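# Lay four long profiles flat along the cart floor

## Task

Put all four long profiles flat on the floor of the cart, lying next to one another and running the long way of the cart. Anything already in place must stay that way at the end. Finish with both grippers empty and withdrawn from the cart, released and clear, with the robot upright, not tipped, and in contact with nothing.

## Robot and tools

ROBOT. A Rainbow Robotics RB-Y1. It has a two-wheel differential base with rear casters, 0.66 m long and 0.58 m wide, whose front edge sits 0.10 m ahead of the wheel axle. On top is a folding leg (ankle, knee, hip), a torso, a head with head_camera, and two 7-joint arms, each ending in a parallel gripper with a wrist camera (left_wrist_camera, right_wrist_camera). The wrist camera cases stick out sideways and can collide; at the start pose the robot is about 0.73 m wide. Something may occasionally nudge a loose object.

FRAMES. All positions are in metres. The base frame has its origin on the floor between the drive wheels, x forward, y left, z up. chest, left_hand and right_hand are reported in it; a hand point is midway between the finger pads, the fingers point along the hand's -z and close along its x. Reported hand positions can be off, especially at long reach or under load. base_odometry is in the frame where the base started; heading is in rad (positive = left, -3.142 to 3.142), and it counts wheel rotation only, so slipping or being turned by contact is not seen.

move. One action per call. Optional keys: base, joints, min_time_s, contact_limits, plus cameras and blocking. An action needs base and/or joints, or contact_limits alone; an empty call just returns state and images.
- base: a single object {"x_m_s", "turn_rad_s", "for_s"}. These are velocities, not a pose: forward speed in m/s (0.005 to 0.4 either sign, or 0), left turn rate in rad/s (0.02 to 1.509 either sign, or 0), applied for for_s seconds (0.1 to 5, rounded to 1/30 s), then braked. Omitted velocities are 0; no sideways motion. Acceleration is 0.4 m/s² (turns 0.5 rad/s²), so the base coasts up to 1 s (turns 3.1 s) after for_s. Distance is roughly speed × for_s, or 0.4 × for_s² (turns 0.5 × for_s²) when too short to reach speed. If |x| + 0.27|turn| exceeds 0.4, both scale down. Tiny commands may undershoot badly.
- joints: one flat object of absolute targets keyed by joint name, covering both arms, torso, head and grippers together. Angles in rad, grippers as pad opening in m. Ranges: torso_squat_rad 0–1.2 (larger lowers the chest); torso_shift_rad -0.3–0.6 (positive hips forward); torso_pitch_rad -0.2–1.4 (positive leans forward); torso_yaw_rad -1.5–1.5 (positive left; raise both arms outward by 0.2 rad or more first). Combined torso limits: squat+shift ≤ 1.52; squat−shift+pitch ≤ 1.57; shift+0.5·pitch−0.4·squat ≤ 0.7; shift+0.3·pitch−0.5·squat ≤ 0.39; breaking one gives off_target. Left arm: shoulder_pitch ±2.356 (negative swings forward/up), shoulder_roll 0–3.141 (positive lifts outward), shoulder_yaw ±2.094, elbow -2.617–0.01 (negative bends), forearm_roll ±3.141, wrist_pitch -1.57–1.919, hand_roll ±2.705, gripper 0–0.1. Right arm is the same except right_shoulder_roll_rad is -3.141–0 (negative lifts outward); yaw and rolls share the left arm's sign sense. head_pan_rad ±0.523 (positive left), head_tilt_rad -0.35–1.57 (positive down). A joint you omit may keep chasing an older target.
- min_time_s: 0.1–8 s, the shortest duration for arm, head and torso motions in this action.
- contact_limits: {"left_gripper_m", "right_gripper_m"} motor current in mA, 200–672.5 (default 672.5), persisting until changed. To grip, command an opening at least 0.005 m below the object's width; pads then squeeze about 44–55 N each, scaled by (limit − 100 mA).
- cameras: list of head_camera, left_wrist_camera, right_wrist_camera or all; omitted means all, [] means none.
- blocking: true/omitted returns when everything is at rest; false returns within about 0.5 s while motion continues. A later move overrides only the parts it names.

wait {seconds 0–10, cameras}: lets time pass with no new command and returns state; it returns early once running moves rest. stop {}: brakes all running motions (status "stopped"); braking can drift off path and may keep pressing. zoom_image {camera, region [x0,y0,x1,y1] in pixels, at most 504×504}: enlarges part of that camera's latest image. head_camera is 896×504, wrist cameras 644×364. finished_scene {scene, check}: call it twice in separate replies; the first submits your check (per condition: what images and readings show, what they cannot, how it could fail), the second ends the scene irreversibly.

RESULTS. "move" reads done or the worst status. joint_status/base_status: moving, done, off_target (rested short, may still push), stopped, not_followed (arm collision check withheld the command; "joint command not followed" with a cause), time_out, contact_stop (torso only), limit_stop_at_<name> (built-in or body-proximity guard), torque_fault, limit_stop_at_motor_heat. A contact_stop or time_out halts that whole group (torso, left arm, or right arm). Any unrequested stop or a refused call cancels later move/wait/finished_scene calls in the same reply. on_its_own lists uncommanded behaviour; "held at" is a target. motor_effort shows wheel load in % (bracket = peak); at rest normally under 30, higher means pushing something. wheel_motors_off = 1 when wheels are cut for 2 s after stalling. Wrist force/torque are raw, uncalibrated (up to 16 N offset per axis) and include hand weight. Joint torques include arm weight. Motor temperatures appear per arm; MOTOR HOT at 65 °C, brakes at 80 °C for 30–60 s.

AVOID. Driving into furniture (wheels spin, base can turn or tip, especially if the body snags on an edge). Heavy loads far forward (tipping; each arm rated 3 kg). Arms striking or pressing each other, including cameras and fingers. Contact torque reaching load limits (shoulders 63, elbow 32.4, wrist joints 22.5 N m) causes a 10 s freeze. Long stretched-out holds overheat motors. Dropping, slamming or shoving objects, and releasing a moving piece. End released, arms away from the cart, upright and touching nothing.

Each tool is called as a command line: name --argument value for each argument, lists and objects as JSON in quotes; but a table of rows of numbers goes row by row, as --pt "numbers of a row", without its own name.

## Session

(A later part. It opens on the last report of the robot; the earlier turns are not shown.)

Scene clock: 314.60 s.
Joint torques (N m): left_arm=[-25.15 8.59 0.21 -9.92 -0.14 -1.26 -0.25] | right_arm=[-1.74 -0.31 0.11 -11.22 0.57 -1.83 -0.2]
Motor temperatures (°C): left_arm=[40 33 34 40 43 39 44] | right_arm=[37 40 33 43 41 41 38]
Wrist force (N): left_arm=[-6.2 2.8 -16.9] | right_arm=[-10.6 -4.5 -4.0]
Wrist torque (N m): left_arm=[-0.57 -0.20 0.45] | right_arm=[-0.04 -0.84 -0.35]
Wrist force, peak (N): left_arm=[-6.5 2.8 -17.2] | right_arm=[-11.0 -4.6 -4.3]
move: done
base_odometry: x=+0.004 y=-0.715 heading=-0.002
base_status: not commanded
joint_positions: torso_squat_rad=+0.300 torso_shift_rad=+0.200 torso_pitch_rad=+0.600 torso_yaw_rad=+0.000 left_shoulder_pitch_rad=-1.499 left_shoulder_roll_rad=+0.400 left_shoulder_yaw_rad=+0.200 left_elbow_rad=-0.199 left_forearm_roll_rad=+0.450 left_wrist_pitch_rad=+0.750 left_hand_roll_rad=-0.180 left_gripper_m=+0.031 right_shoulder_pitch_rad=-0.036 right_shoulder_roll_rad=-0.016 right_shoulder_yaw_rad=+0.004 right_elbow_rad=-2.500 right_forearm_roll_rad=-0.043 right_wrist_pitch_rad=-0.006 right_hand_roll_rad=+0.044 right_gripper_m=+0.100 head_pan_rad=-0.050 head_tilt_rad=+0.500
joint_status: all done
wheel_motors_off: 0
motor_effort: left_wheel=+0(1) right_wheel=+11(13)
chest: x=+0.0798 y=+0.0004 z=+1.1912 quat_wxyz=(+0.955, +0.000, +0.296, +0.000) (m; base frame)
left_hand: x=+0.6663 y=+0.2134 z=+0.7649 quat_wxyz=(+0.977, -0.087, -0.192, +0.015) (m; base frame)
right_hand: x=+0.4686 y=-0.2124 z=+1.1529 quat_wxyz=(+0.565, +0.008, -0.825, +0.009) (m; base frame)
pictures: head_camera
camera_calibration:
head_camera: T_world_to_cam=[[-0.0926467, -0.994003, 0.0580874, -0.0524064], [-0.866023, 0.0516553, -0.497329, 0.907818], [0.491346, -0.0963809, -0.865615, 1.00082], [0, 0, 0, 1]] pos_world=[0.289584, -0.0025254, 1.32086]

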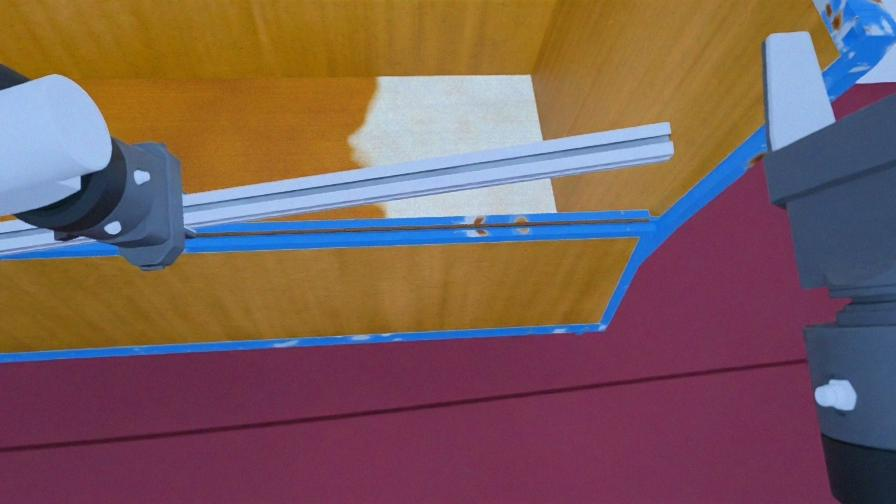

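move --joints '{"left_shoulder_roll_rad":0.37,"left_forearm_roll_rad":0.26,"left_hand_roll_rad":-0.05,"head_pan_rad":0.45}' --cameras '["head_camera"]'

move --joints '{"head_pan_rad":-0.05}' --cameras '["head_camera"]'

Scene clock: 329.00 s.
Joint torques (N m): left_arm=[-25.59 9.35 -0.12 -10.37 0.11 -1.31 -0.26] | right_arm=[-1.68 0.15 -0.15 -11.38 0.41 -2.11 -0.07]
Motor temperatures (°C): left_arm=[40 34 34 40 43 39 44] | right_arm=[37 40 33 43 41 41 38]
Wrist force (N): left_arm=[-6.2 1.3 -16.8] | right_arm=[-10.9 -4.7 -4.0]
Wrist torque (N m): left_arm=[-0.74 -0.25 0.42] | right_arm=[-0.01 -0.87 -0.36]
Wrist force, peak (N): left_arm=[-6.7 2.4 -17.5] | right_arm=[-10.9 -4.7 -4.5]
move: done
base_odometry: x=+0.004 y=-0.715 heading=-0.002
base_status: not commanded
joint_positions: torso_squat_rad=+0.300 torso_shift_rad=+0.200 torso_pitch_rad=+0.600 torso_yaw_rad=+0.000 left_shoulder_pitch_rad=-1.499 left_shoulder_roll_rad=+0.370 left_shoulder_yaw_rad=+0.200 left_elbow_rad=-0.199 left_forearm_roll_rad=+0.260 left_wrist_pitch_rad=+0.750 left_hand_roll_rad=-0.050 left_gripper_m=+0.031 right_shoulder_pitch_rad=-0.036 right_shoulder_roll_rad=-0.016 right_shoulder_yaw_rad=+0.004 right_elbow_rad=-2.500 right_forearm_roll_rad=-0.043 right_wrist_pitch_rad=-0.006 right_hand_roll_rad=+0.044 right_gripper_m=+0.100 head_pan_rad=+0.450 head_tilt_rad=+0.500
joint_status: all done
wheel_motors_off: 0
motor_effort: left_wheel=+0(1) right_wheel=+14(14)
chest: x=+0.0798 y=+0.0004 z=+1.1912 quat_wxyz=(+0.955, +0.000, +0.296, +0.000) (m; base frame)
left_hand: x=+0.6578 y=+0.2218 z=+0.7545 quat_wxyz=(+0.983, -0.034, -0.178, +0.013) (m; base frame)
right_hand: x=+0.4686 y=-0.2124 z=+1.1529 quat_wxyz=(+0.565, +0.007, -0.825, +0.008) (m; base frame)
pictures: head_camera
camera_calibration:
head_camera: T_world_to_cam=[[0.311416, -0.92476, -0.218719, 0.234243], [-0.842909, -0.16254, -0.512918, 0.924015], [0.438776, 0.344091, -0.830107, 0.963943], [0, 0, 0, 1]] pos_world=[0.282959, 0.0351238, 1.32535]

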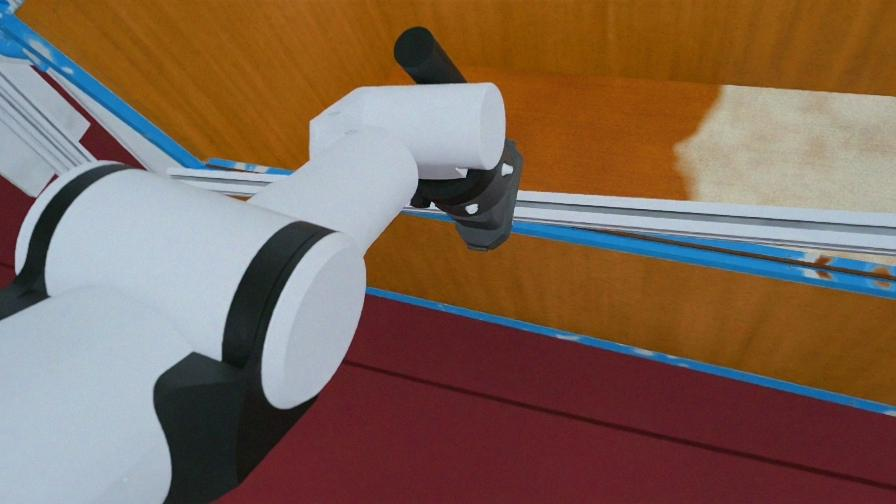

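Scene clock: 330.00 s.
Joint torques (N m): left_arm=[-25.51 9.59 -0.6 -10.06 -0.11 -1.52 -0.04] | right_arm=[-1.46 -0.29 -0.44 -11.32 0.4 -1.95 -0.17]
Motor temperatures (°C): left_arm=[40 34 34 40 43 39 44] | right_arm=[37 40 33 43 41 41 38]
Wrist force (N): left_arm=[-6.1 1.4 -16.6] | right_arm=[-10.6 -4.5 -4.3]
Wrist torque (N m): left_arm=[-0.69 -0.23 0.41] | right_arm=[-0.04 -0.86 -0.34]
Wrist force, peak (N): left_arm=[-6.2 1.1 -17.2] | right_arm=[-11.2 -4.6 -4.2]
move: done
base_odometry: x=+0.004 y=-0.715 heading=-0.002
base_status: not commanded
joint_positions: torso_squat_rad=+0.300 torso_shift_rad=+0.200 torso_pitch_rad=+0.600 torso_yaw_rad=+0.000 left_shoulder_pitch_rad=-1.499 left_shoulder_roll_rad=+0.370 left_shoulder_yaw_rad=+0.200 left_elbow_rad=-0.199 left_forearm_roll_rad=+0.260 left_wrist_pitch_rad=+0.750 left_hand_roll_rad=-0.050 left_gripper_m=+0.031 right_shoulder_pitch_rad=-0.036 right_shoulder_roll_rad=-0.016 right_shoulder_yaw_rad=+0.004 right_elbow_rad=-2.500 right_forearm_roll_rad=-0.043 right_wrist_pitch_rad=-0.006 right_hand_roll_rad=+0.044 right_gripper_m=+0.100 head_pan_rad=-0.050 head_tilt_rad=+0.500
joint_status: all done
wheel_motors_off: 0
motor_effort: left_wheel=+0(1) right_wheel=+11(14)
chest: x=+0.0798 y=+0.0004 z=+1.1912 quat_wxyz=(+0.955, +0.000, +0.296, +0.000) (m; base frame)
left_hand: x=+0.6578 y=+0.2218 z=+0.7545 quat_wxyz=(+0.983, -0.034, -0.178, +0.013) (m; base frame)
right_hand: x=+0.4686 y=-0.2124 z=+1.1529 quat_wxyz=(+0.565, +0.007, -0.825, +0.008) (m; base frame)
pictures: head_camera
camera_calibration:
head_camera: T_world_to_cam=[[-0.0927096, -0.993996, 0.0581038, -0.0524443], [-0.86602, 0.0517019, -0.49733, 0.90782], [0.49134, -0.0964263, -0.865614, 1.00082], [0, 0, 0, 1]] pos_world=[0.289584, -0.00256003, 1.32086]

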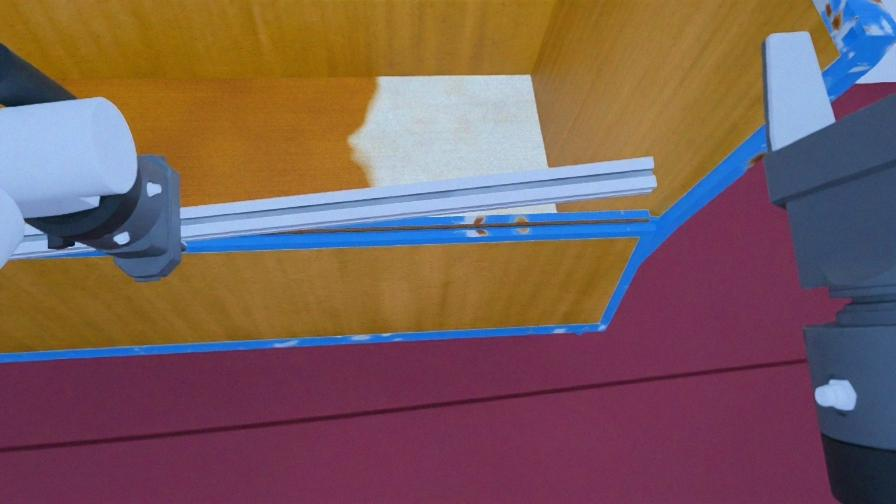

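move --joints '{"left_forearm_roll_rad":0.22,"left_hand_roll_rad":-0.13,"right_shoulder_yaw_rad":0.25}' --cameras '[]'

move --base '{"x_m_s":0.25,"for_s":2.08}' --cameras '["head_camera","left_wrist_camera"]'

Scene clock: 345.00 s.
Joint torques (N m): left_arm=[-25.8 8.75 -0.53 -10.03 -0.14 -1.37 0.28] | right_arm=[-1.85 1.69 0.58 -11.18 0.48 -1.93 -0.16]
Motor temperatures (°C): left_arm=[41 34 34 40 43 39 44] | right_arm=[37 40 33 43 41 41 38]
Wrist force (N): left_arm=[-6.2 -0.2 -16.9] | right_arm=[-10.6 -5.3 -4.2]
Wrist torque (N m): left_arm=[-0.52 -0.28 0.43] | right_arm=[0.00 -0.85 -0.34]
Wrist force, peak (N): left_arm=[-6.9 0.5 -17.2] | right_arm=[-11.0 -5.4 -4.2]
move: done
base_odometry: x=+0.004 y=-0.715 heading=-0.002
base_status: not commanded
joint_positions: torso_squat_rad=+0.300 torso_shift_rad=+0.200 torso_pitch_rad=+0.600 torso_yaw_rad=+0.000 left_shoulder_pitch_rad=-1.499 left_shoulder_roll_rad=+0.370 left_shoulder_yaw_rad=+0.200 left_elbow_rad=-0.199 left_forearm_roll_rad=+0.220 left_wrist_pitch_rad=+0.750 left_hand_roll_rad=-0.130 left_gripper_m=+0.031 right_shoulder_pitch_rad=-0.036 right_shoulder_roll_rad=-0.016 right_shoulder_yaw_rad=+0.250 right_elbow_rad=-2.500 right_forearm_roll_rad=-0.043 right_wrist_pitch_rad=-0.006 right_hand_roll_rad=+0.044 right_gripper_m=+0.100 head_pan_rad=-0.050 head_tilt_rad=+0.500
joint_status: all done
wheel_motors_off: 0
motor_effort: left_wheel=+0(1) right_wheel=+12(15)
chest: x=+0.0798 y=+0.0004 z=+1.1912 quat_wxyz=(+0.955, +0.000, +0.296, +0.000) (m; base frame)
left_hand: x=+0.6574 y=+0.2280 z=+0.7540 quat_wxyz=(+0.983, -0.011, -0.178, -0.038) (m; base frame)
right_hand: x=+0.4579 y=-0.1283 z=+1.1581 quat_wxyz=(+0.561, +0.130, -0.817, +0.013) (m; base frame)
pictures: none
No camera images: "cameras" was empty.

Scene clock: 348.00 s.
Joint torques (N m): left_arm=[-25.4 9.31 0.02 -10.19 -0.32 -1.57 0.49] | right_arm=[-2.03 1.9 0.32 -11.28 0.5 -1.94 -0.05]
Motor temperatures (°C): left_arm=[41 34 34 40 43 39 44] | right_arm=[37 40 33 43 41 41 38]
Wrist force (N): left_arm=[-6.3 0.0 -17.0] | right_arm=[-10.8 -5.4 -4.1]
Wrist torque (N m): left_arm=[-0.50 -0.26 0.42] | right_arm=[0.02 -0.89 -0.33]
Wrist force, peak (N): left_arm=[-7.0 -0.2 -17.5] | right_arm=[-10.9 -5.5 -4.6]
move: done
base_odometry: x=+0.521 y=-0.716 heading=-0.002
base_status: done (sent for 2.07 of 2.07 s)
joint_positions: torso_squat_rad=+0.300 torso_shift_rad=+0.200 torso_pitch_rad=+0.601 torso_yaw_rad=+0.000 left_shoulder_pitch_rad=-1.499 left_shoulder_roll_rad=+0.370 left_shoulder_yaw_rad=+0.200 left_elbow_rad=-0.199 left_forearm_roll_rad=+0.220 left_wrist_pitch_rad=+0.750 left_hand_roll_rad=-0.130 left_gripper_m=+0.031 right_shoulder_pitch_rad=-0.036 right_shoulder_roll_rad=-0.016 right_shoulder_yaw_rad=+0.250 right_elbow_rad=-2.500 right_forearm_roll_rad=-0.043 right_wrist_pitch_rad=-0.006 right_hand_roll_rad=+0.044 right_gripper_m=+0.100 head_pan_rad=-0.050 head_tilt_rad=+0.500
joint_status: not commanded
wheel_motors_off: 0
motor_effort: left_wheel=-3(32) right_wheel=-2(41)
chest: x=+0.0800 y=+0.0004 z=+1.1911 quat_wxyz=(+0.955, +0.000, +0.296, +0.000) (m; base frame)
left_hand: x=+0.6575 y=+0.2280 z=+0.7538 quat_wxyz=(+0.983, -0.011, -0.178, -0.038) (m; base frame)
right_hand: x=+0.4580 y=-0.1283 z=+1.1580 quat_wxyz=(+0.561, +0.130, -0.817, +0.013) (m; base frame)
pictures: head_camera, left_wrist_camera
camera_calibration:
head_camera: T_world_to_cam=[[-0.092697, -0.993996, 0.0581312, -0.0524615], [-0.866157, 0.0517041, -0.497091, 0.907648], [0.491101, -0.0964296, -0.865749, 1.00088], [0, 0, 0, 1]] pos_world=[0.289769, -0.00256101, 1.32075]
left_wrist_camera: T_world_to_cam=[[0.922263, -0.0496714, 0.383358, -0.884687], [-0.234727, -0.859909, 0.453277, 0.0406508], [0.307138, -0.508025, -0.804721, 0.599338], [0, 0, 0, 1]] pos_world=[0.641376, 0.295491, 0.803026]

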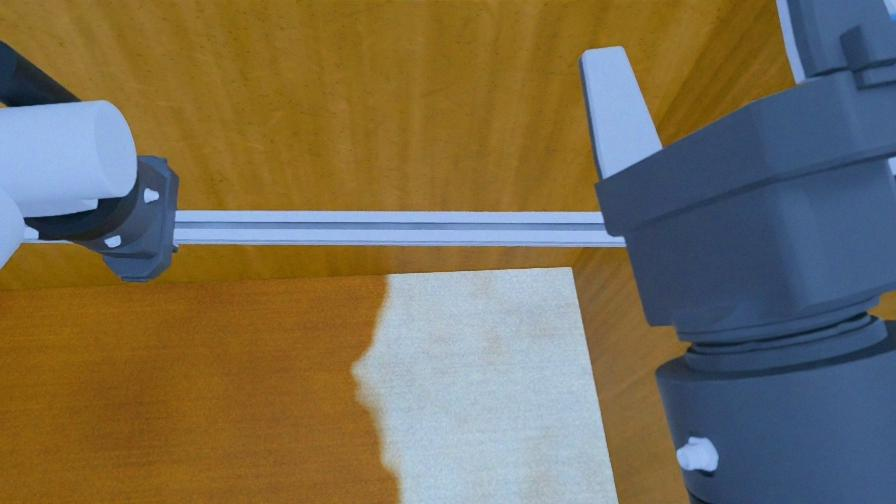

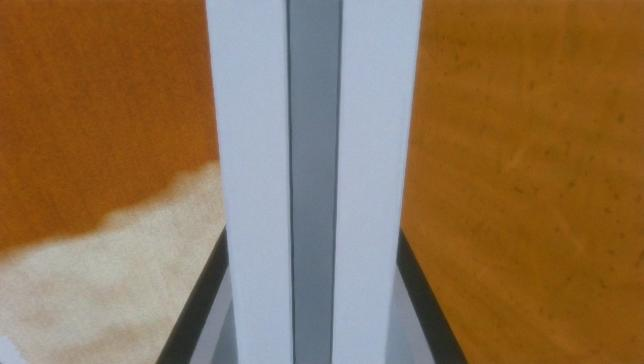

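move --joints '{"torso_squat_rad":0.65,"torso_shift_rad":0.4,"torso_pitch_rad":0.84,"left_hand_roll_rad":-0.09}' --min_time_s 2.5 --cameras '["head_camera","left_wrist_camera"]'

Scene clock: 357.50 s.
Joint torques (N m): left_arm=[-18.15 10.16 -0.49 -7.08 0.25 -0.38 0.81] | right_arm=[0.77 1.84 1.04 -11.69 0.39 -1.98 -0.11]
Motor temperatures (°C): left_arm=[41 34 34 40 43 39 44] | right_arm=[37 40 33 43 41 41 38]
Wrist force (N): left_arm=[-2.3 -2.3 -17.4] | right_arm=[-11.1 -5.5 -5.3]
Wrist torque (N m): left_arm=[0.20 -0.17 0.00] | right_arm=[0.00 -0.89 -0.39]
Wrist force, peak (N): left_arm=[-3.0 -14.4 -15.5] | right_arm=[-11.3 -5.8 -5.5]
move: done
base_odometry: x=+0.521 y=-0.716 heading=-0.002
base_status: not commanded
joint_positions: torso_squat_rad=+0.650 torso_shift_rad=+0.400 torso_pitch_rad=+0.841 torso_yaw_rad=+0.000 left_shoulder_pitch_rad=-1.499 left_shoulder_roll_rad=+0.369 left_shoulder_yaw_rad=+0.200 left_elbow_rad=-0.200 left_forearm_roll_rad=+0.220 left_wrist_pitch_rad=+0.750 left_hand_roll_rad=-0.090 left_gripper_m=+0.031 right_shoulder_pitch_rad=-0.036 right_shoulder_roll_rad=-0.016 right_shoulder_yaw_rad=+0.250 right_elbow_rad=-2.500 right_forearm_roll_rad=-0.043 right_wrist_pitch_rad=-0.006 right_hand_roll_rad=+0.044 right_gripper_m=+0.100 head_pan_rad=-0.050 head_tilt_rad=+0.500
joint_status: all done
wheel_motors_off: 0
motor_effort: left_wheel=-2(3) right_wheel=+2(4)
chest: x=+0.2197 y=+0.0003 z=+1.0001 quat_wxyz=(+0.913, +0.000, +0.408, +0.000) (m; base frame)
left_hand: x=+0.6773 y=+0.2273 z=+0.4384 quat_wxyz=(+0.998, -0.017, -0.060, -0.017) (m; base frame)
right_hand: x=+0.5790 y=-0.1285 z=+0.8781 quat_wxyz=(+0.655, +0.131, -0.744, -0.003) (m; base frame)
pictures: head_camera, left_wrist_camera
camera_calibration:
head_camera: T_world_to_cam=[[-0.076478, -0.993978, 0.07848, -0.0524272], [-0.959438, 0.0519424, -0.277093, 0.734209], [0.271348, -0.0964882, -0.957633, 0.90707], [0, 0, 0, 1]] pos_world=[0.454287, -0.00272651, 1.0762]
left_wrist_camera: T_world_to_cam=[[0.988184, -0.0106021, 0.152907, -0.734551], [-0.0867009, -0.86133, 0.500594, 0.0669556], [0.126396, -0.507936, -0.852071, 0.482181], [0, 0, 0, 1]] pos_world=[0.670731, 0.2948, 0.489653]

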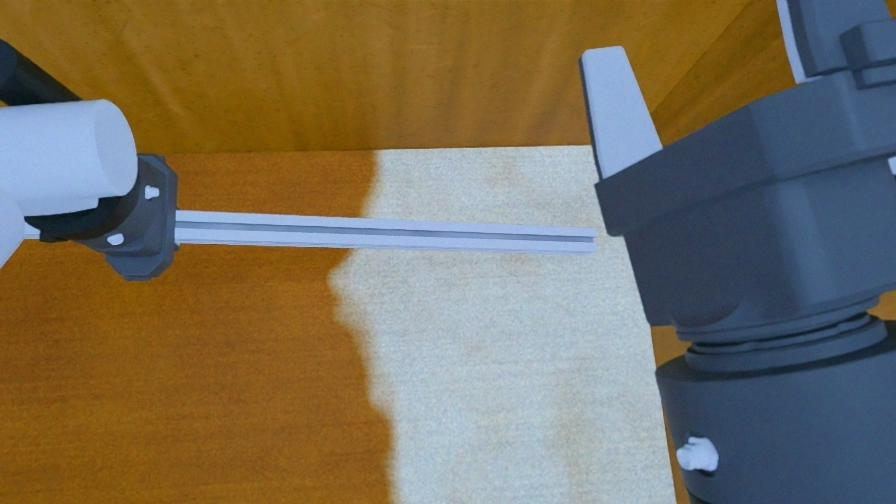

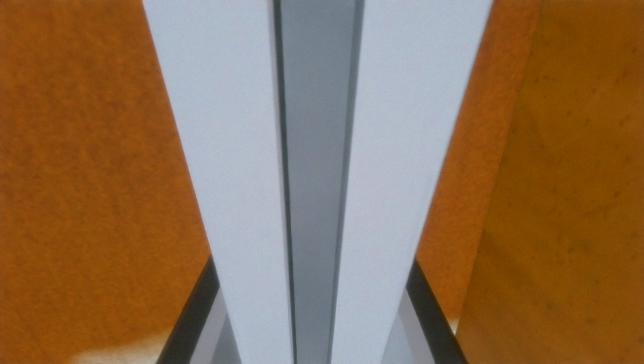

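move --joints '{"head_pan_rad":0.52,"head_tilt_rad":0.35}' --cameras '["head_camera"]'

Scene clock: 365.47 s.
Joint torques (N m): left_arm=[-18.45 10.14 -0.28 -7.03 0.12 -0.35 0.81] | right_arm=[0.93 1.49 0.91 -11.44 0.43 -2.02 -0.17]
Motor temperatures (°C): left_arm=[40 34 34 39 43 38 44] | right_arm=[37 40 33 43 41 41 37]
Wrist force (N): left_arm=[-2.3 -2.0 -16.4] | right_arm=[-11.1 -5.6 -5.3]
Wrist torque (N m): left_arm=[0.17 -0.20 -0.02] | right_arm=[0.02 -0.90 -0.39]
Wrist force, peak (N): left_arm=[-2.8 -2.3 -18.2] | right_arm=[-11.2 -5.8 -5.5]
move: done
base_odometry: x=+0.521 y=-0.716 heading=-0.002
base_status: not commanded
joint_positions: torso_squat_rad=+0.650 torso_shift_rad=+0.400 torso_pitch_rad=+0.841 torso_yaw_rad=+0.000 left_shoulder_pitch_rad=-1.499 left_shoulder_roll_rad=+0.369 left_shoulder_yaw_rad=+0.200 left_elbow_rad=-0.200 left_forearm_roll_rad=+0.220 left_wrist_pitch_rad=+0.750 left_hand_roll_rad=-0.090 left_gripper_m=+0.031 right_shoulder_pitch_rad=-0.036 right_shoulder_roll_rad=-0.016 right_shoulder_yaw_rad=+0.250 right_elbow_rad=-2.500 right_forearm_roll_rad=-0.043 right_wrist_pitch_rad=-0.006 right_hand_roll_rad=+0.044 right_gripper_m=+0.100 head_pan_rad=+0.520 head_tilt_rad=+0.350
joint_status: all done
wheel_motors_off: 0
motor_effort: left_wheel=-2(3) right_wheel=+3(5)
chest: x=+0.2197 y=+0.0003 z=+1.0001 quat_wxyz=(+0.913, +0.000, +0.408, +0.000) (m; base frame)
left_hand: x=+0.6773 y=+0.2273 z=+0.4384 quat_wxyz=(+0.998, -0.017, -0.060, -0.017) (m; base frame)
right_hand: x=+0.5790 y=-0.1285 z=+0.8781 quat_wxyz=(+0.655, +0.131, -0.744, -0.003) (m; base frame)
pictures: head_camera
camera_calibration:
head_camera: T_world_to_cam=[[0.287017, -0.895237, -0.340839, 0.276618], [-0.892878, -0.121141, -0.433699, 0.883719], [0.346973, 0.428806, -0.834107, 0.739847], [0, 0, 0, 1]] pos_world=[0.452952, 0.0374426, 1.09466]

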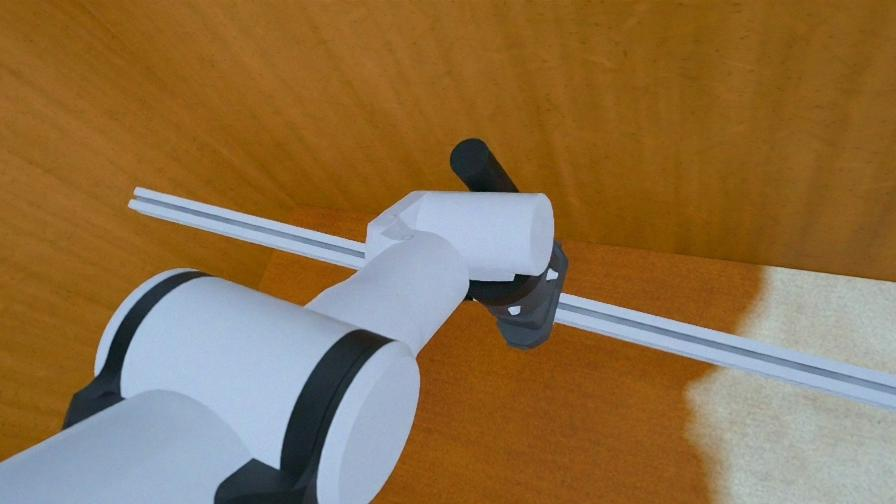

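move --joints '{"torso_squat_rad":0.4,"torso_shift_rad":0.3}' --cameras '[]'

move --joints '{"left_shoulder_roll_rad":0.35,"left_forearm_roll_rad":0.51,"left_hand_roll_rad":-0.27}' --cameras '["head_camera","left_wrist_camera"]'

move --joints '{"head_pan_rad":0.05}' --cameras '["head_camera"]'

Scene clock: 380.37 s.
Joint torques (N m): left_arm=[-17.01 13 -0.72 -6.53 -1.05 -0.29 0.99] | right_arm=[1.12 1.92 0.59 -11.48 0.37 -1.86 -0.06]
Motor temperatures (°C): left_arm=[39 34 34 39 43 38 44] | right_arm=[37 40 33 43 41 41 37]
Wrist force (N): left_arm=[-1.3 -5.6 -19.2] | right_arm=[-11.0 -5.6 -5.4]
Wrist torque (N m): left_arm=[-0.84 -0.26 -1.00] | right_arm=[0.02 -0.88 -0.38]
Wrist force, peak (N): left_arm=[-2.3 -13.1 -21.5] | right_arm=[-11.4 -5.7 -5.9]
move: done
base_odometry: x=+0.521 y=-0.716 heading=-0.002
base_status: not commanded
joint_positions: torso_squat_rad=+0.400 torso_shift_rad=+0.300 torso_pitch_rad=+0.841 torso_yaw_rad=+0.000 left_shoulder_pitch_rad=-1.500 left_shoulder_roll_rad=+0.368 left_shoulder_yaw_rad=+0.200 left_elbow_rad=-0.200 left_forearm_roll_rad=+0.220 left_wrist_pitch_rad=+0.750 left_hand_roll_rad=-0.090 left_gripper_m=+0.031 right_shoulder_pitch_rad=-0.036 right_shoulder_roll_rad=-0.016 right_shoulder_yaw_rad=+0.250 right_elbow_rad=-2.500 right_forearm_roll_rad=-0.043 right_wrist_pitch_rad=-0.006 right_hand_roll_rad=+0.044 right_gripper_m=+0.100 head_pan_rad=+0.520 head_tilt_rad=+0.350
joint_status: all done
wheel_motors_off: 0
motor_effort: left_wheel=-6(9) right_wheel=+9(10)
chest: x=+0.1932 y=+0.0003 z=+1.1028 quat_wxyz=(+0.913, +0.000, +0.408, +0.000) (m; base frame)
left_hand: x=+0.6509 y=+0.2265 z=+0.5411 quat_wxyz=(+0.998, -0.018, -0.060, -0.018) (m; base frame)
right_hand: x=+0.5525 y=-0.1285 z=+0.9808 quat_wxyz=(+0.655, +0.131, -0.744, -0.003) (m; base frame)
pictures: none
No camera images: "cameras" was empty.

Scene clock: 381.23 s.
Joint torques (N m): left_arm=[-19.04 6.05 0.28 -7.43 0.04 -0.54 0.1] | right_arm=[1.36 1.08 0.68 -11.76 0.42 -2.08 -0.17]
Motor temperatures (°C): left_arm=[39 34 34 39 43 38 44] | right_arm=[37 40 33 43 41 41 37]
Wrist force (N): left_arm=[-3.0 4.2 -17.6] | right_arm=[-10.9 -5.7 -5.5]
Wrist torque (N m): left_arm=[-0.68 -0.18 0.34] | right_arm=[0.01 -0.86 -0.37]
Wrist force, peak (N): left_arm=[-4.0 0.5 -19.2] | right_arm=[-11.0 -5.4 -5.6]
move: done
base_odometry: x=+0.521 y=-0.716 heading=-0.002
base_status: not commanded
joint_positions: torso_squat_rad=+0.400 torso_shift_rad=+0.300 torso_pitch_rad=+0.841 torso_yaw_rad=+0.000 left_shoulder_pitch_rad=-1.499 left_shoulder_roll_rad=+0.350 left_shoulder_yaw_rad=+0.200 left_elbow_rad=-0.200 left_forearm_roll_rad=+0.510 left_wrist_pitch_rad=+0.750 left_hand_roll_rad=-0.270 left_gripper_m=+0.031 right_shoulder_pitch_rad=-0.036 right_shoulder_roll_rad=-0.016 right_shoulder_yaw_rad=+0.250 right_elbow_rad=-2.500 right_forearm_roll_rad=-0.043 right_wrist_pitch_rad=-0.006 right_hand_roll_rad=+0.044 right_gripper_m=+0.100 head_pan_rad=+0.520 head_tilt_rad=+0.350
joint_status: all done
wheel_motors_off: 0
motor_effort: left_wheel=-4(6) right_wheel=+6(10)
chest: x=+0.1932 y=+0.0003 z=+1.1028 quat_wxyz=(+0.913, +0.000, +0.408, +0.000) (m; base frame)
left_hand: x=+0.6527 y=+0.1698 z=+0.5459 quat_wxyz=(+0.990, -0.123, -0.071, -0.011) (m; base frame)
right_hand: x=+0.5525 y=-0.1284 z=+0.9808 quat_wxyz=(+0.655, +0.131, -0.744, -0.003) (m; base frame)
pictures: head_camera, left_wrist_camera
camera_calibration:
head_camera: T_world_to_cam=[[0.287122, -0.895194, -0.340866, 0.319268], [-0.892851, -0.121217, -0.433733, 0.904612], [0.346956, 0.428876, -0.834078, 0.834646], [0, 0, 0, 1]] pos_world=[0.426428, 0.0375012, 1.19735]
left_wrist_camera: T_world_to_cam=[[0.984977, 0.0245256, 0.170938, -0.740976], [-0.0977715, -0.736729, 0.669082, -0.144406], [0.142344, -0.675743, -0.723263, 0.495424], [0, 0, 0, 1]] pos_world=[0.645205, 0.246564, 0.581602]

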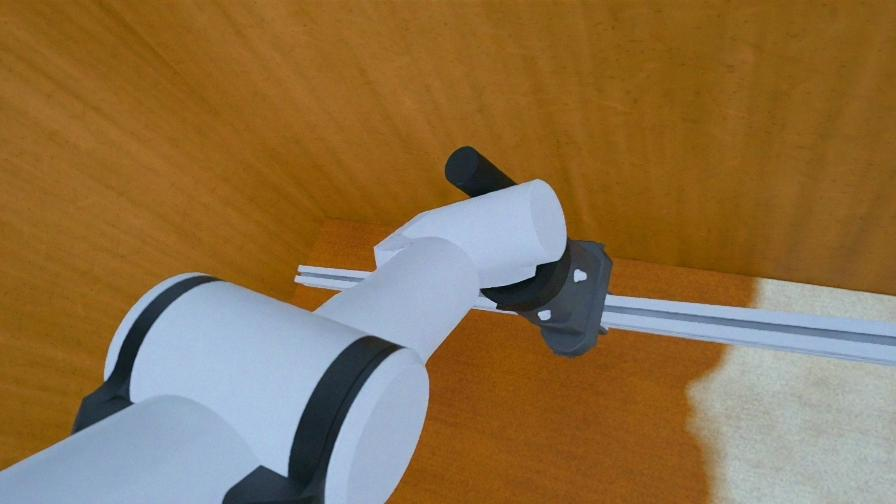

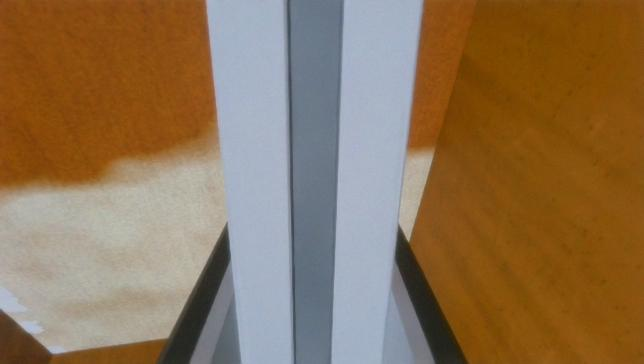

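Scene clock: 382.20 s.
Joint torques (N m): left_arm=[-19.84 7.19 -0.03 -7.53 0.28 -0.41 0.22] | right_arm=[0.87 1.74 0.9 -11.37 0.46 -1.82 -0.07]
Motor temperatures (°C): left_arm=[39 34 34 39 43 38 44] | right_arm=[37 40 33 43 41 41 37]
Wrist force (N): left_arm=[-3.5 3.9 -18.0] | right_arm=[-10.9 -5.3 -5.6]
Wrist torque (N m): left_arm=[-0.65 -0.24 0.33] | right_arm=[-0.03 -0.88 -0.39]
Wrist force, peak (N): left_arm=[-3.5 3.9 -18.0] | right_arm=[-11.0 -5.4 -5.7]
move: done
base_odometry: x=+0.521 y=-0.716 heading=-0.002
base_status: not commanded
joint_positions: torso_squat_rad=+0.400 torso_shift_rad=+0.300 torso_pitch_rad=+0.841 torso_yaw_rad=+0.000 left_shoulder_pitch_rad=-1.499 left_shoulder_roll_rad=+0.350 left_shoulder_yaw_rad=+0.200 left_elbow_rad=-0.200 left_forearm_roll_rad=+0.510 left_wrist_pitch_rad=+0.750 left_hand_roll_rad=-0.270 left_gripper_m=+0.031 right_shoulder_pitch_rad=-0.036 right_shoulder_roll_rad=-0.016 right_shoulder_yaw_rad=+0.250 right_elbow_rad=-2.500 right_forearm_roll_rad=-0.043 right_wrist_pitch_rad=-0.006 right_hand_roll_rad=+0.044 right_gripper_m=+0.100 head_pan_rad=+0.050 head_tilt_rad=+0.350
joint_status: all done
wheel_motors_off: 0
motor_effort: left_wheel=-5(6) right_wheel=+4(8)
chest: x=+0.1932 y=+0.0003 z=+1.1028 quat_wxyz=(+0.913, +0.000, +0.408, +0.000) (m; base frame)
left_hand: x=+0.6527 y=+0.1698 z=+0.5459 quat_wxyz=(+0.990, -0.123, -0.071, -0.011) (m; base frame)
right_hand: x=+0.5525 y=-0.1284 z=+0.9808 quat_wxyz=(+0.655, +0.131, -0.744, -0.003) (m; base frame)
pictures: head_camera
camera_calibration:
head_camera: T_world_to_cam=[[-0.0154083, -0.999877, -0.00285088, 0.0149564], [-0.909619, 0.0152011, -0.415164, 0.88788], [0.415157, -0.00380377, -0.909742, 0.902813], [0, 0, 0, 1]] pos_world=[0.433054, 0.00489188, 1.18999]

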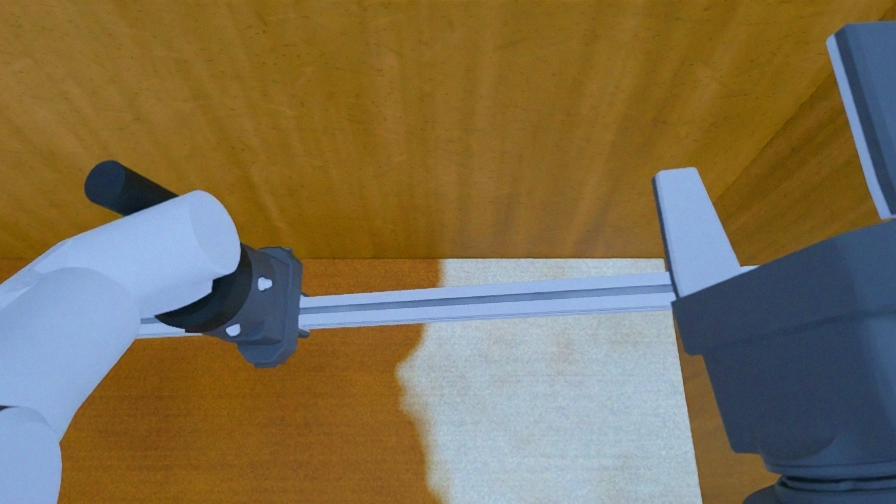

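move --joints '{"left_shoulder_roll_rad":0.26,"left_forearm_roll_rad":0.05,"left_hand_roll_rad":0.1,"head_tilt_rad":0.35,"head_pan_rad":0.05}' --min_time_s 2

Scene clock: 413.23 s.
Joint torques (N m): left_arm=[-19.77 4.38 -0.04 -7.5 -0.92 -0.48 0.14] | right_arm=[1.17 1.68 1.04 -11.45 0.33 -2.13 -0.1]
Motor temperatures (°C): left_arm=[39 34 34 38 43 38 44] | right_arm=[36 40 33 43 41 41 37]
Wrist force (N): left_arm=[-2.7 0.4 -17.9] | right_arm=[-10.8 -5.5 -5.4]
Wrist torque (N m): left_arm=[-0.68 -0.26 0.25] | right_arm=[0.00 -0.86 -0.38]
Wrist force, peak (N): left_arm=[-2.2 0.2 -18.7] | right_arm=[-11.1 -5.6 -5.7]
move: done
base_odometry: x=+0.521 y=-0.716 heading=-0.002
base_status: not commanded
joint_positions: torso_squat_rad=+0.400 torso_shift_rad=+0.300 torso_pitch_rad=+0.841 torso_yaw_rad=+0.000 left_shoulder_pitch_rad=-1.499 left_shoulder_roll_rad=+0.260 left_shoulder_yaw_rad=+0.200 left_elbow_rad=-0.200 left_forearm_roll_rad=+0.050 left_wrist_pitch_rad=+0.750 left_hand_roll_rad=+0.100 left_gripper_m=+0.031 right_shoulder_pitch_rad=-0.036 right_shoulder_roll_rad=-0.016 right_shoulder_yaw_rad=+0.250 right_elbow_rad=-2.500 right_forearm_roll_rad=-0.043 right_wrist_pitch_rad=-0.006 right_hand_roll_rad=+0.044 right_gripper_m=+0.100 head_pan_rad=+0.050 head_tilt_rad=+0.350
joint_status: all done
wheel_motors_off: 0
motor_effort: left_wheel=-5(6) right_wheel=+6(7)
chest: x=+0.1932 y=+0.0003 z=+1.1028 quat_wxyz=(+0.913, +0.000, +0.408, +0.000) (m; base frame)
left_hand: x=+0.6273 y=+0.1794 z=+0.5275 quat_wxyz=(+0.999, -0.003, -0.042, -0.010) (m; base frame)
right_hand: x=+0.5525 y=-0.1284 z=+0.9808 quat_wxyz=(+0.655, +0.131, -0.744, -0.003) (m; base frame)
pictures: head_camera, left_wrist_camera, right_wrist_camera
camera_calibration:
head_camera: T_world_to_cam=[[-0.0154085, -0.999877, -0.00285107, 0.0149566], [-0.909619, 0.0152014, -0.415165, 0.88788], [0.415157, -0.00380369, -0.909742, 0.902812], [0, 0, 0, 1]] pos_world=[0.433054, 0.00489172, 1.18999]
left_wrist_camera: T_world_to_cam=[[0.99304, 0.000423605, 0.117781, -0.685754], [-0.0564982, -0.87572, 0.479502, -0.0284835], [0.103346, -0.482819, -0.869601, 0.559309], [0, 0, 0, 1]] pos_world=[0.621569, 0.245391, 0.580802]
right_wrist_camera: T_world_to_cam=[[0.110387, 0.216985, -0.969913, 0.919809], [-0.610655, 0.784762, 0.106065, 0.36435], [0.784165, 0.580574, 0.219131, -0.499565], [0, 0, 0, 1]] pos_world=[0.512699, -0.195479, 0.96296]

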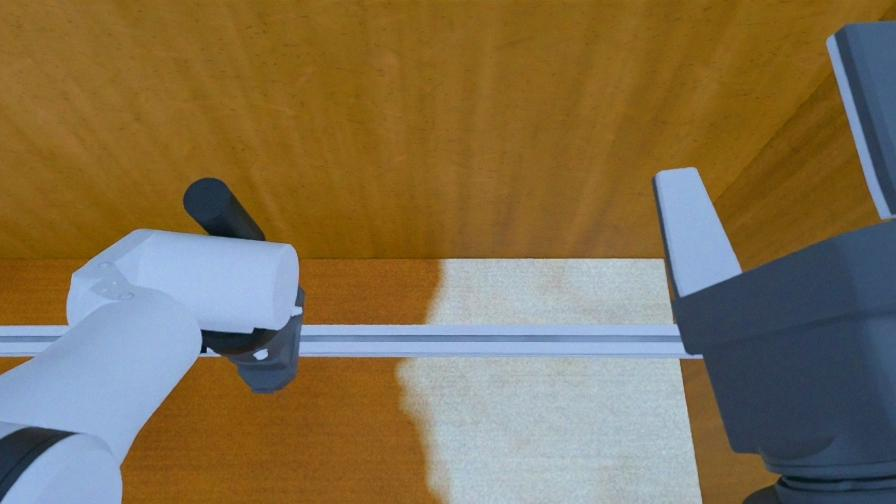

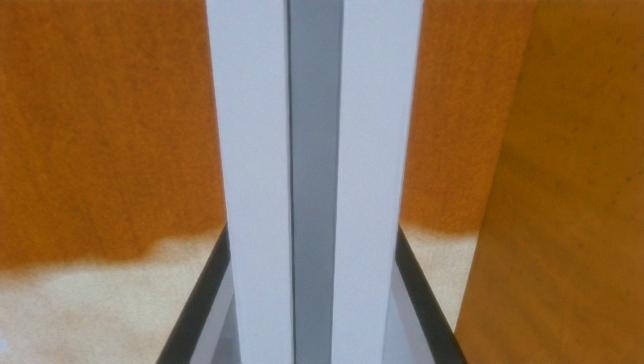

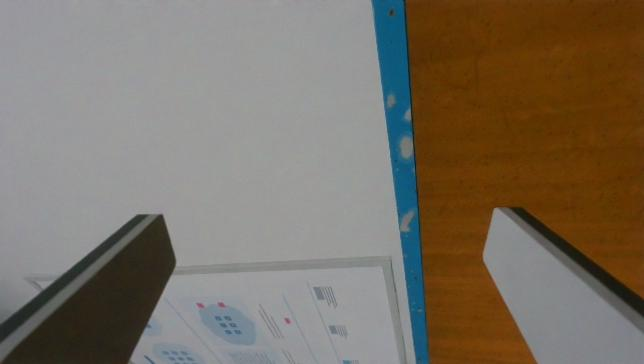

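move --joints '{"head_pan_rad":0.52}' --cameras '["head_camera"]'

move --joints '{"head_pan_rad":-0.3}' --cameras '["head_camera"]'

Scene clock: 416.67 s.
Joint torques (N m): left_arm=[-19.38 3.93 0.02 -7.31 -0.69 -0.35 0.57] | right_arm=[0.95 1.68 0.96 -11.64 0.45 -1.95 -0.23]
Motor temperatures (°C): left_arm=[39 34 34 38 43 38 44] | right_arm=[36 40 33 43 41 41 37]
Wrist force (N): left_arm=[-2.3 0.1 -18.2] | right_arm=[-10.9 -5.2 -5.5]
Wrist torque (N m): left_arm=[-0.66 -0.25 0.32] | right_arm=[-0.04 -0.85 -0.37]
Wrist force, peak (N): left_arm=[-2.3 0.1 -18.6] | right_arm=[-11.1 -5.5 -5.7]
move: done
base_odometry: x=+0.521 y=-0.716 heading=-0.002
base_status: not commanded
joint_positions: torso_squat_rad=+0.400 torso_shift_rad=+0.300 torso_pitch_rad=+0.841 torso_yaw_rad=+0.000 left_shoulder_pitch_rad=-1.499 left_shoulder_roll_rad=+0.260 left_shoulder_yaw_rad=+0.200 left_elbow_rad=-0.200 left_forearm_roll_rad=+0.050 left_wrist_pitch_rad=+0.750 left_hand_roll_rad=+0.100 left_gripper_m=+0.031 right_shoulder_pitch_rad=-0.036 right_shoulder_roll_rad=-0.016 right_shoulder_yaw_rad=+0.250 right_elbow_rad=-2.500 right_forearm_roll_rad=-0.043 right_wrist_pitch_rad=-0.006 right_hand_roll_rad=+0.044 right_gripper_m=+0.100 head_pan_rad=+0.520 head_tilt_rad=+0.350
joint_status: all done
wheel_motors_off: 0
motor_effort: left_wheel=-5(6) right_wheel=+6(7)
chest: x=+0.1932 y=+0.0003 z=+1.1028 quat_wxyz=(+0.913, +0.000, +0.408, +0.000) (m; base frame)
left_hand: x=+0.6273 y=+0.1794 z=+0.5275 quat_wxyz=(+0.999, -0.003, -0.042, -0.010) (m; base frame)
right_hand: x=+0.5525 y=-0.1284 z=+0.9808 quat_wxyz=(+0.655, +0.131, -0.744, -0.003) (m; base frame)
pictures: head_camera
camera_calibration:
head_camera: T_world_to_cam=[[0.287121, -0.895194, -0.340865, 0.319267], [-0.892851, -0.121216, -0.433733, 0.904612], [0.346957, 0.428875, -0.834079, 0.834646], [0, 0, 0, 1]] pos_world=[0.426428, 0.0375011, 1.19735]

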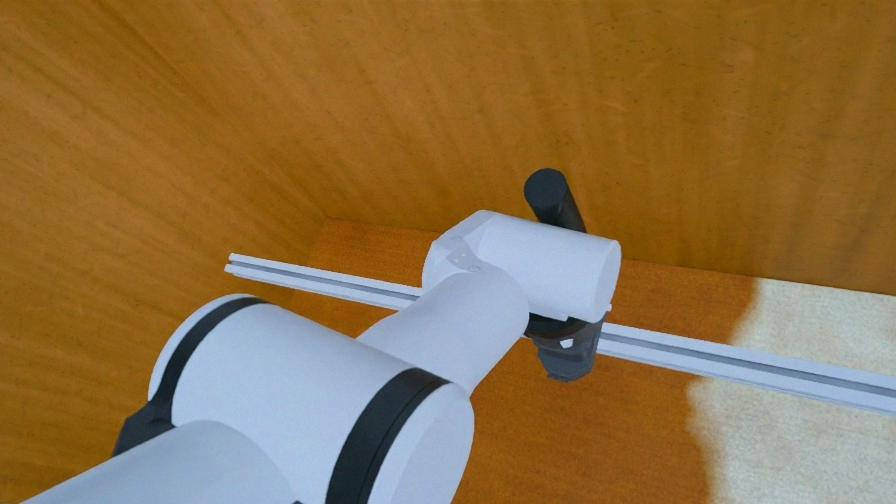

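Scene clock: 417.87 s.
Joint torques (N m): left_arm=[-19.42 3.88 -0.5 -7.3 -0.78 -0.38 0.5] | right_arm=[1.45 1.93 1.15 -11.5 0.58 -1.99 -0.23]
Motor temperatures (°C): left_arm=[39 34 34 38 43 38 44] | right_arm=[36 40 33 43 41 41 37]
Wrist force (N): left_arm=[-2.8 0.0 -18.2] | right_arm=[-10.8 -5.3 -5.5]
Wrist torque (N m): left_arm=[-0.64 -0.29 0.28] | right_arm=[-0.02 -0.84 -0.37]
Wrist force, peak (N): left_arm=[-2.1 0.0 -18.6] | right_arm=[-11.0 -5.7 -5.7]
move: done
base_odometry: x=+0.521 y=-0.716 heading=-0.002
base_status: not commanded
joint_positions: torso_squat_rad=+0.400 torso_shift_rad=+0.300 torso_pitch_rad=+0.841 torso_yaw_rad=+0.000 left_shoulder_pitch_rad=-1.499 left_shoulder_roll_rad=+0.260 left_shoulder_yaw_rad=+0.200 left_elbow_rad=-0.200 left_forearm_roll_rad=+0.050 left_wrist_pitch_rad=+0.750 left_hand_roll_rad=+0.100 left_gripper_m=+0.031 right_shoulder_pitch_rad=-0.036 right_shoulder_roll_rad=-0.016 right_shoulder_yaw_rad=+0.250 right_elbow_rad=-2.500 right_forearm_roll_rad=-0.043 right_wrist_pitch_rad=-0.006 right_hand_roll_rad=+0.044 right_gripper_m=+0.100 head_pan_rad=-0.300 head_tilt_rad=+0.350
joint_status: all done
wheel_motors_off: 0
motor_effort: left_wheel=-5(6) right_wheel=+5(8)
chest: x=+0.1932 y=+0.0003 z=+1.1028 quat_wxyz=(+0.913, +0.000, +0.408, +0.000) (m; base frame)
left_hand: x=+0.6273 y=+0.1794 z=+0.5275 quat_wxyz=(+0.999, -0.003, -0.042, -0.010) (m; base frame)
right_hand: x=+0.5525 y=-0.1284 z=+0.9808 quat_wxyz=(+0.655, +0.131, -0.744, -0.003) (m; base frame)
pictures: head_camera
camera_calibration:
head_camera: T_world_to_cam=[[-0.243788, -0.936477, 0.252148, -0.214632], [-0.894004, 0.11622, -0.432724, 0.903678], [0.375931, -0.330915, -0.865547, 0.863056], [0, 0, 0, 1]] pos_world=[0.431118, -0.0204254, 1.19218]

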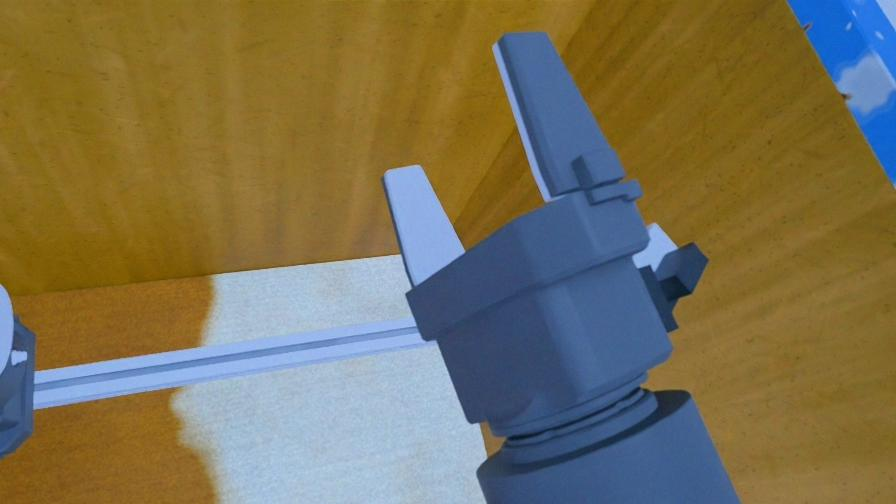

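move --joints '{"left_shoulder_roll_rad":0.305,"left_forearm_roll_rad":0.085,"left_hand_roll_rad":0.03,"head_pan_rad":0.5}' --min_time_s 1.5 --cameras '[]'

move --joints '{"torso_squat_rad":0.65,"torso_shift_rad":0.4,"torso_pitch_rad":0.841}' --min_time_s 2 --cameras '["head_camera"]'

move --joints '{"head_pan_rad":0.0}' --cameras '["head_camera","left_wrist_camera"]'

Scene clock: 433.47 s.
Joint torques (N m): left_arm=[-19.79 7.98 -0.43 -7.39 -0.26 -0.51 -0.17] | right_arm=[0.77 1.45 1.13 -11.5 0.36 -2 -0.16]
Motor temperatures (°C): left_arm=[39 33 34 38 43 38 44] | right_arm=[36 40 33 43 41 41 37]
Wrist force (N): left_arm=[-2.6 0.0 -17.7] | right_arm=[-10.7 -5.3 -5.6]
Wrist torque (N m): left_arm=[-0.68 -0.26 0.30] | right_arm=[-0.03 -0.85 -0.38]
Wrist force, peak (N): left_arm=[-2.5 0.3 -18.8] | right_arm=[-11.1 -5.6 -5.6]
move: done
base_odometry: x=+0.521 y=-0.716 heading=-0.002
base_status: not commanded
joint_positions: torso_squat_rad=+0.400 torso_shift_rad=+0.300 torso_pitch_rad=+0.841 torso_yaw_rad=+0.000 left_shoulder_pitch_rad=-1.499 left_shoulder_roll_rad=+0.304 left_shoulder_yaw_rad=+0.200 left_elbow_rad=-0.200 left_forearm_roll_rad=+0.085 left_wrist_pitch_rad=+0.750 left_hand_roll_rad=+0.030 left_gripper_m=+0.031 right_shoulder_pitch_rad=-0.036 right_shoulder_roll_rad=-0.016 right_shoulder_yaw_rad=+0.250 right_elbow_rad=-2.500 right_forearm_roll_rad=-0.043 right_wrist_pitch_rad=-0.006 right_hand_roll_rad=+0.044 right_gripper_m=+0.100 head_pan_rad=+0.500 head_tilt_rad=+0.350
joint_status: all done
wheel_motors_off: 0
motor_effort: left_wheel=-5(6) right_wheel=+6(8)
chest: x=+0.1932 y=+0.0003 z=+1.1028 quat_wxyz=(+0.913, +0.000, +0.408, +0.000) (m; base frame)
left_hand: x=+0.6369 y=+0.2042 z=+0.5322 quat_wxyz=(+0.999, +0.003, -0.048, -0.021) (m; base frame)
right_hand: x=+0.5525 y=-0.1284 z=+0.9808 quat_wxyz=(+0.655, +0.131, -0.744, -0.003) (m; base frame)
pictures: none
No camera images: "cameras" was empty.

Scene clock: 435.77 s.
Joint torques (N m): left_arm=[-19.34 7.97 -0.26 -7.37 -0.19 -0.38 -0.33] | right_arm=[1.03 1.78 1.33 -11.6 0.47 -2.1 -0.07]
Motor temperatures (°C): left_arm=[39 33 34 38 43 38 44] | right_arm=[36 40 33 43 41 41 37]
Wrist force (N): left_arm=[-2.5 -0.3 -18.0] | right_arm=[-11.0 -5.6 -5.5]
Wrist torque (N m): left_arm=[-0.61 -0.25 0.31] | right_arm=[0.02 -0.89 -0.39]
Wrist force, peak (N): left_arm=[-2.4 -0.1 -18.4] | right_arm=[-11.2 -5.7 -5.8]
move: done
base_odometry: x=+0.521 y=-0.716 heading=-0.002
base_status: not commanded
joint_positions: torso_squat_rad=+0.650 torso_shift_rad=+0.400 torso_pitch_rad=+0.842 torso_yaw_rad=+0.000 left_shoulder_pitch_rad=-1.499 left_shoulder_roll_rad=+0.304 left_shoulder_yaw_rad=+0.200 left_elbow_rad=-0.200 left_forearm_roll_rad=+0.085 left_wrist_pitch_rad=+0.750 left_hand_roll_rad=+0.030 left_gripper_m=+0.031 right_shoulder_pitch_rad=-0.036 right_shoulder_roll_rad=-0.016 right_shoulder_yaw_rad=+0.250 right_elbow_rad=-2.500 right_forearm_roll_rad=-0.043 right_wrist_pitch_rad=-0.006 right_hand_roll_rad=+0.044 right_gripper_m=+0.100 head_pan_rad=+0.500 head_tilt_rad=+0.350
joint_status: all done
wheel_motors_off: 0
motor_effort: left_wheel=-5(5) right_wheel=+6(8)
chest: x=+0.2199 y=+0.0003 z=+0.9999 quat_wxyz=(+0.913, +0.000, +0.408, +0.000) (m; base frame)
left_hand: x=+0.6631 y=+0.2042 z=+0.4289 quat_wxyz=(+0.999, +0.003, -0.048, -0.021) (m; base frame)
right_hand: x=+0.5791 y=-0.1284 z=+0.8775 quat_wxyz=(+0.656, +0.131, -0.744, -0.003) (m; base frame)
pictures: head_camera
camera_calibration:
head_camera: T_world_to_cam=[[0.274804, -0.903925, -0.327723, 0.266484], [-0.894846, -0.115743, -0.431108, 0.881688], [0.351757, 0.411732, -0.84068, 0.744938], [0, 0, 0, 1]] pos_world=[0.453707, 0.0362164, 1.09369]

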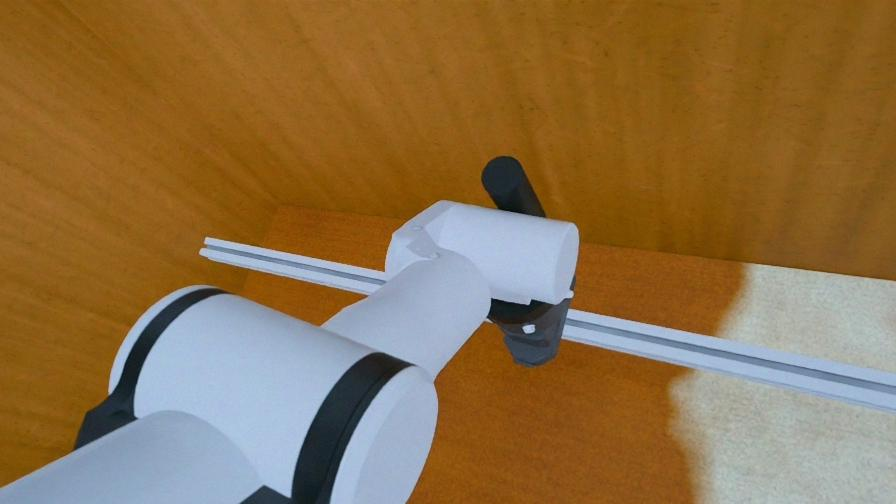

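Scene clock: 436.77 s.
Joint torques (N m): left_arm=[-19.22 8.05 0.08 -7.28 -0.13 -0.6 -0.12] | right_arm=[1.04 1.43 1.31 -11.55 0.34 -1.95 -0.06]
Motor temperatures (°C): left_arm=[39 34 34 38 43 38 44] | right_arm=[36 40 33 43 41 41 37]
Wrist force (N): left_arm=[-2.5 -0.1 -18.2] | right_arm=[-10.8 -5.4 -5.6]
Wrist torque (N m): left_arm=[-0.64 -0.25 0.29] | right_arm=[-0.01 -0.87 -0.37]
Wrist force, peak (N): left_arm=[-2.4 -0.3 -18.3] | right_arm=[-11.3 -5.7 -5.5]
move: done
base_odometry: x=+0.521 y=-0.716 heading=-0.002
base_status: not commanded
joint_positions: torso_squat_rad=+0.650 torso_shift_rad=+0.400 torso_pitch_rad=+0.842 torso_yaw_rad=+0.000 left_shoulder_pitch_rad=-1.499 left_shoulder_roll_rad=+0.304 left_shoulder_yaw_rad=+0.200 left_elbow_rad=-0.200 left_forearm_roll_rad=+0.085 left_wrist_pitch_rad=+0.750 left_hand_roll_rad=+0.030 left_gripper_m=+0.031 right_shoulder_pitch_rad=-0.036 right_shoulder_roll_rad=-0.016 right_shoulder_yaw_rad=+0.250 right_elbow_rad=-2.500 right_forearm_roll_rad=-0.043 right_wrist_pitch_rad=-0.006 right_hand_roll_rad=+0.044 right_gripper_m=+0.100 head_pan_rad=+0.000 head_tilt_rad=+0.350
joint_status: all done
wheel_motors_off: 0
motor_effort: left_wheel=-4(5) right_wheel=+6(7)
chest: x=+0.2199 y=+0.0003 z=+0.9999 quat_wxyz=(+0.913, +0.000, +0.408, +0.000) (m; base frame)
left_hand: x=+0.6631 y=+0.2042 z=+0.4289 quat_wxyz=(+0.999, +0.003, -0.048, -0.021) (m; base frame)
right_hand: x=+0.5791 y=-0.1284 z=+0.8775 quat_wxyz=(+0.656, +0.131, -0.744, -0.003) (m; base frame)
pictures: head_camera, left_wrist_camera
camera_calibration:
head_camera: T_world_to_cam=[[-0.0486983, -0.998221, 0.0344129, -0.0137826], [-0.909254, 0.0300459, -0.415156, 0.869333], [0.413383, -0.0515075, -0.909099, 0.797919], [0, 0, 0, 1]] pos_world=[0.459927, 0.00122088, 1.08677]
left_wrist_camera: T_world_to_cam=[[0.991342, -0.0220083, 0.12945, -0.709], [-0.0805082, -0.880685, 0.46681, 0.0649774], [0.103731, -0.47319, -0.874832, 0.481924], [0, 0, 0, 1]] pos_world=[0.658102, 0.269663, 0.483051]

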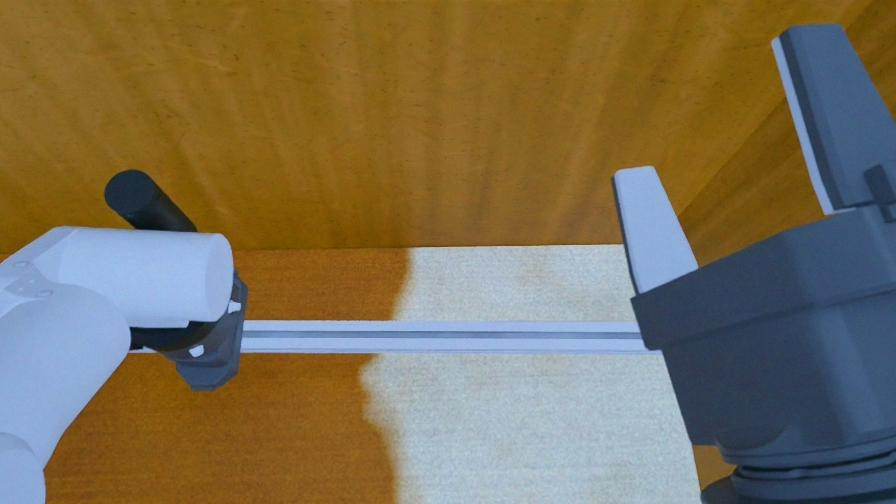

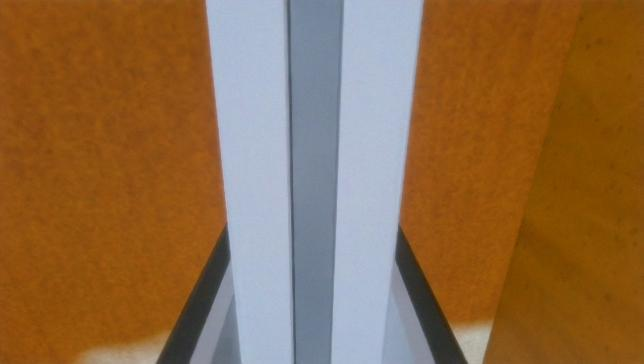

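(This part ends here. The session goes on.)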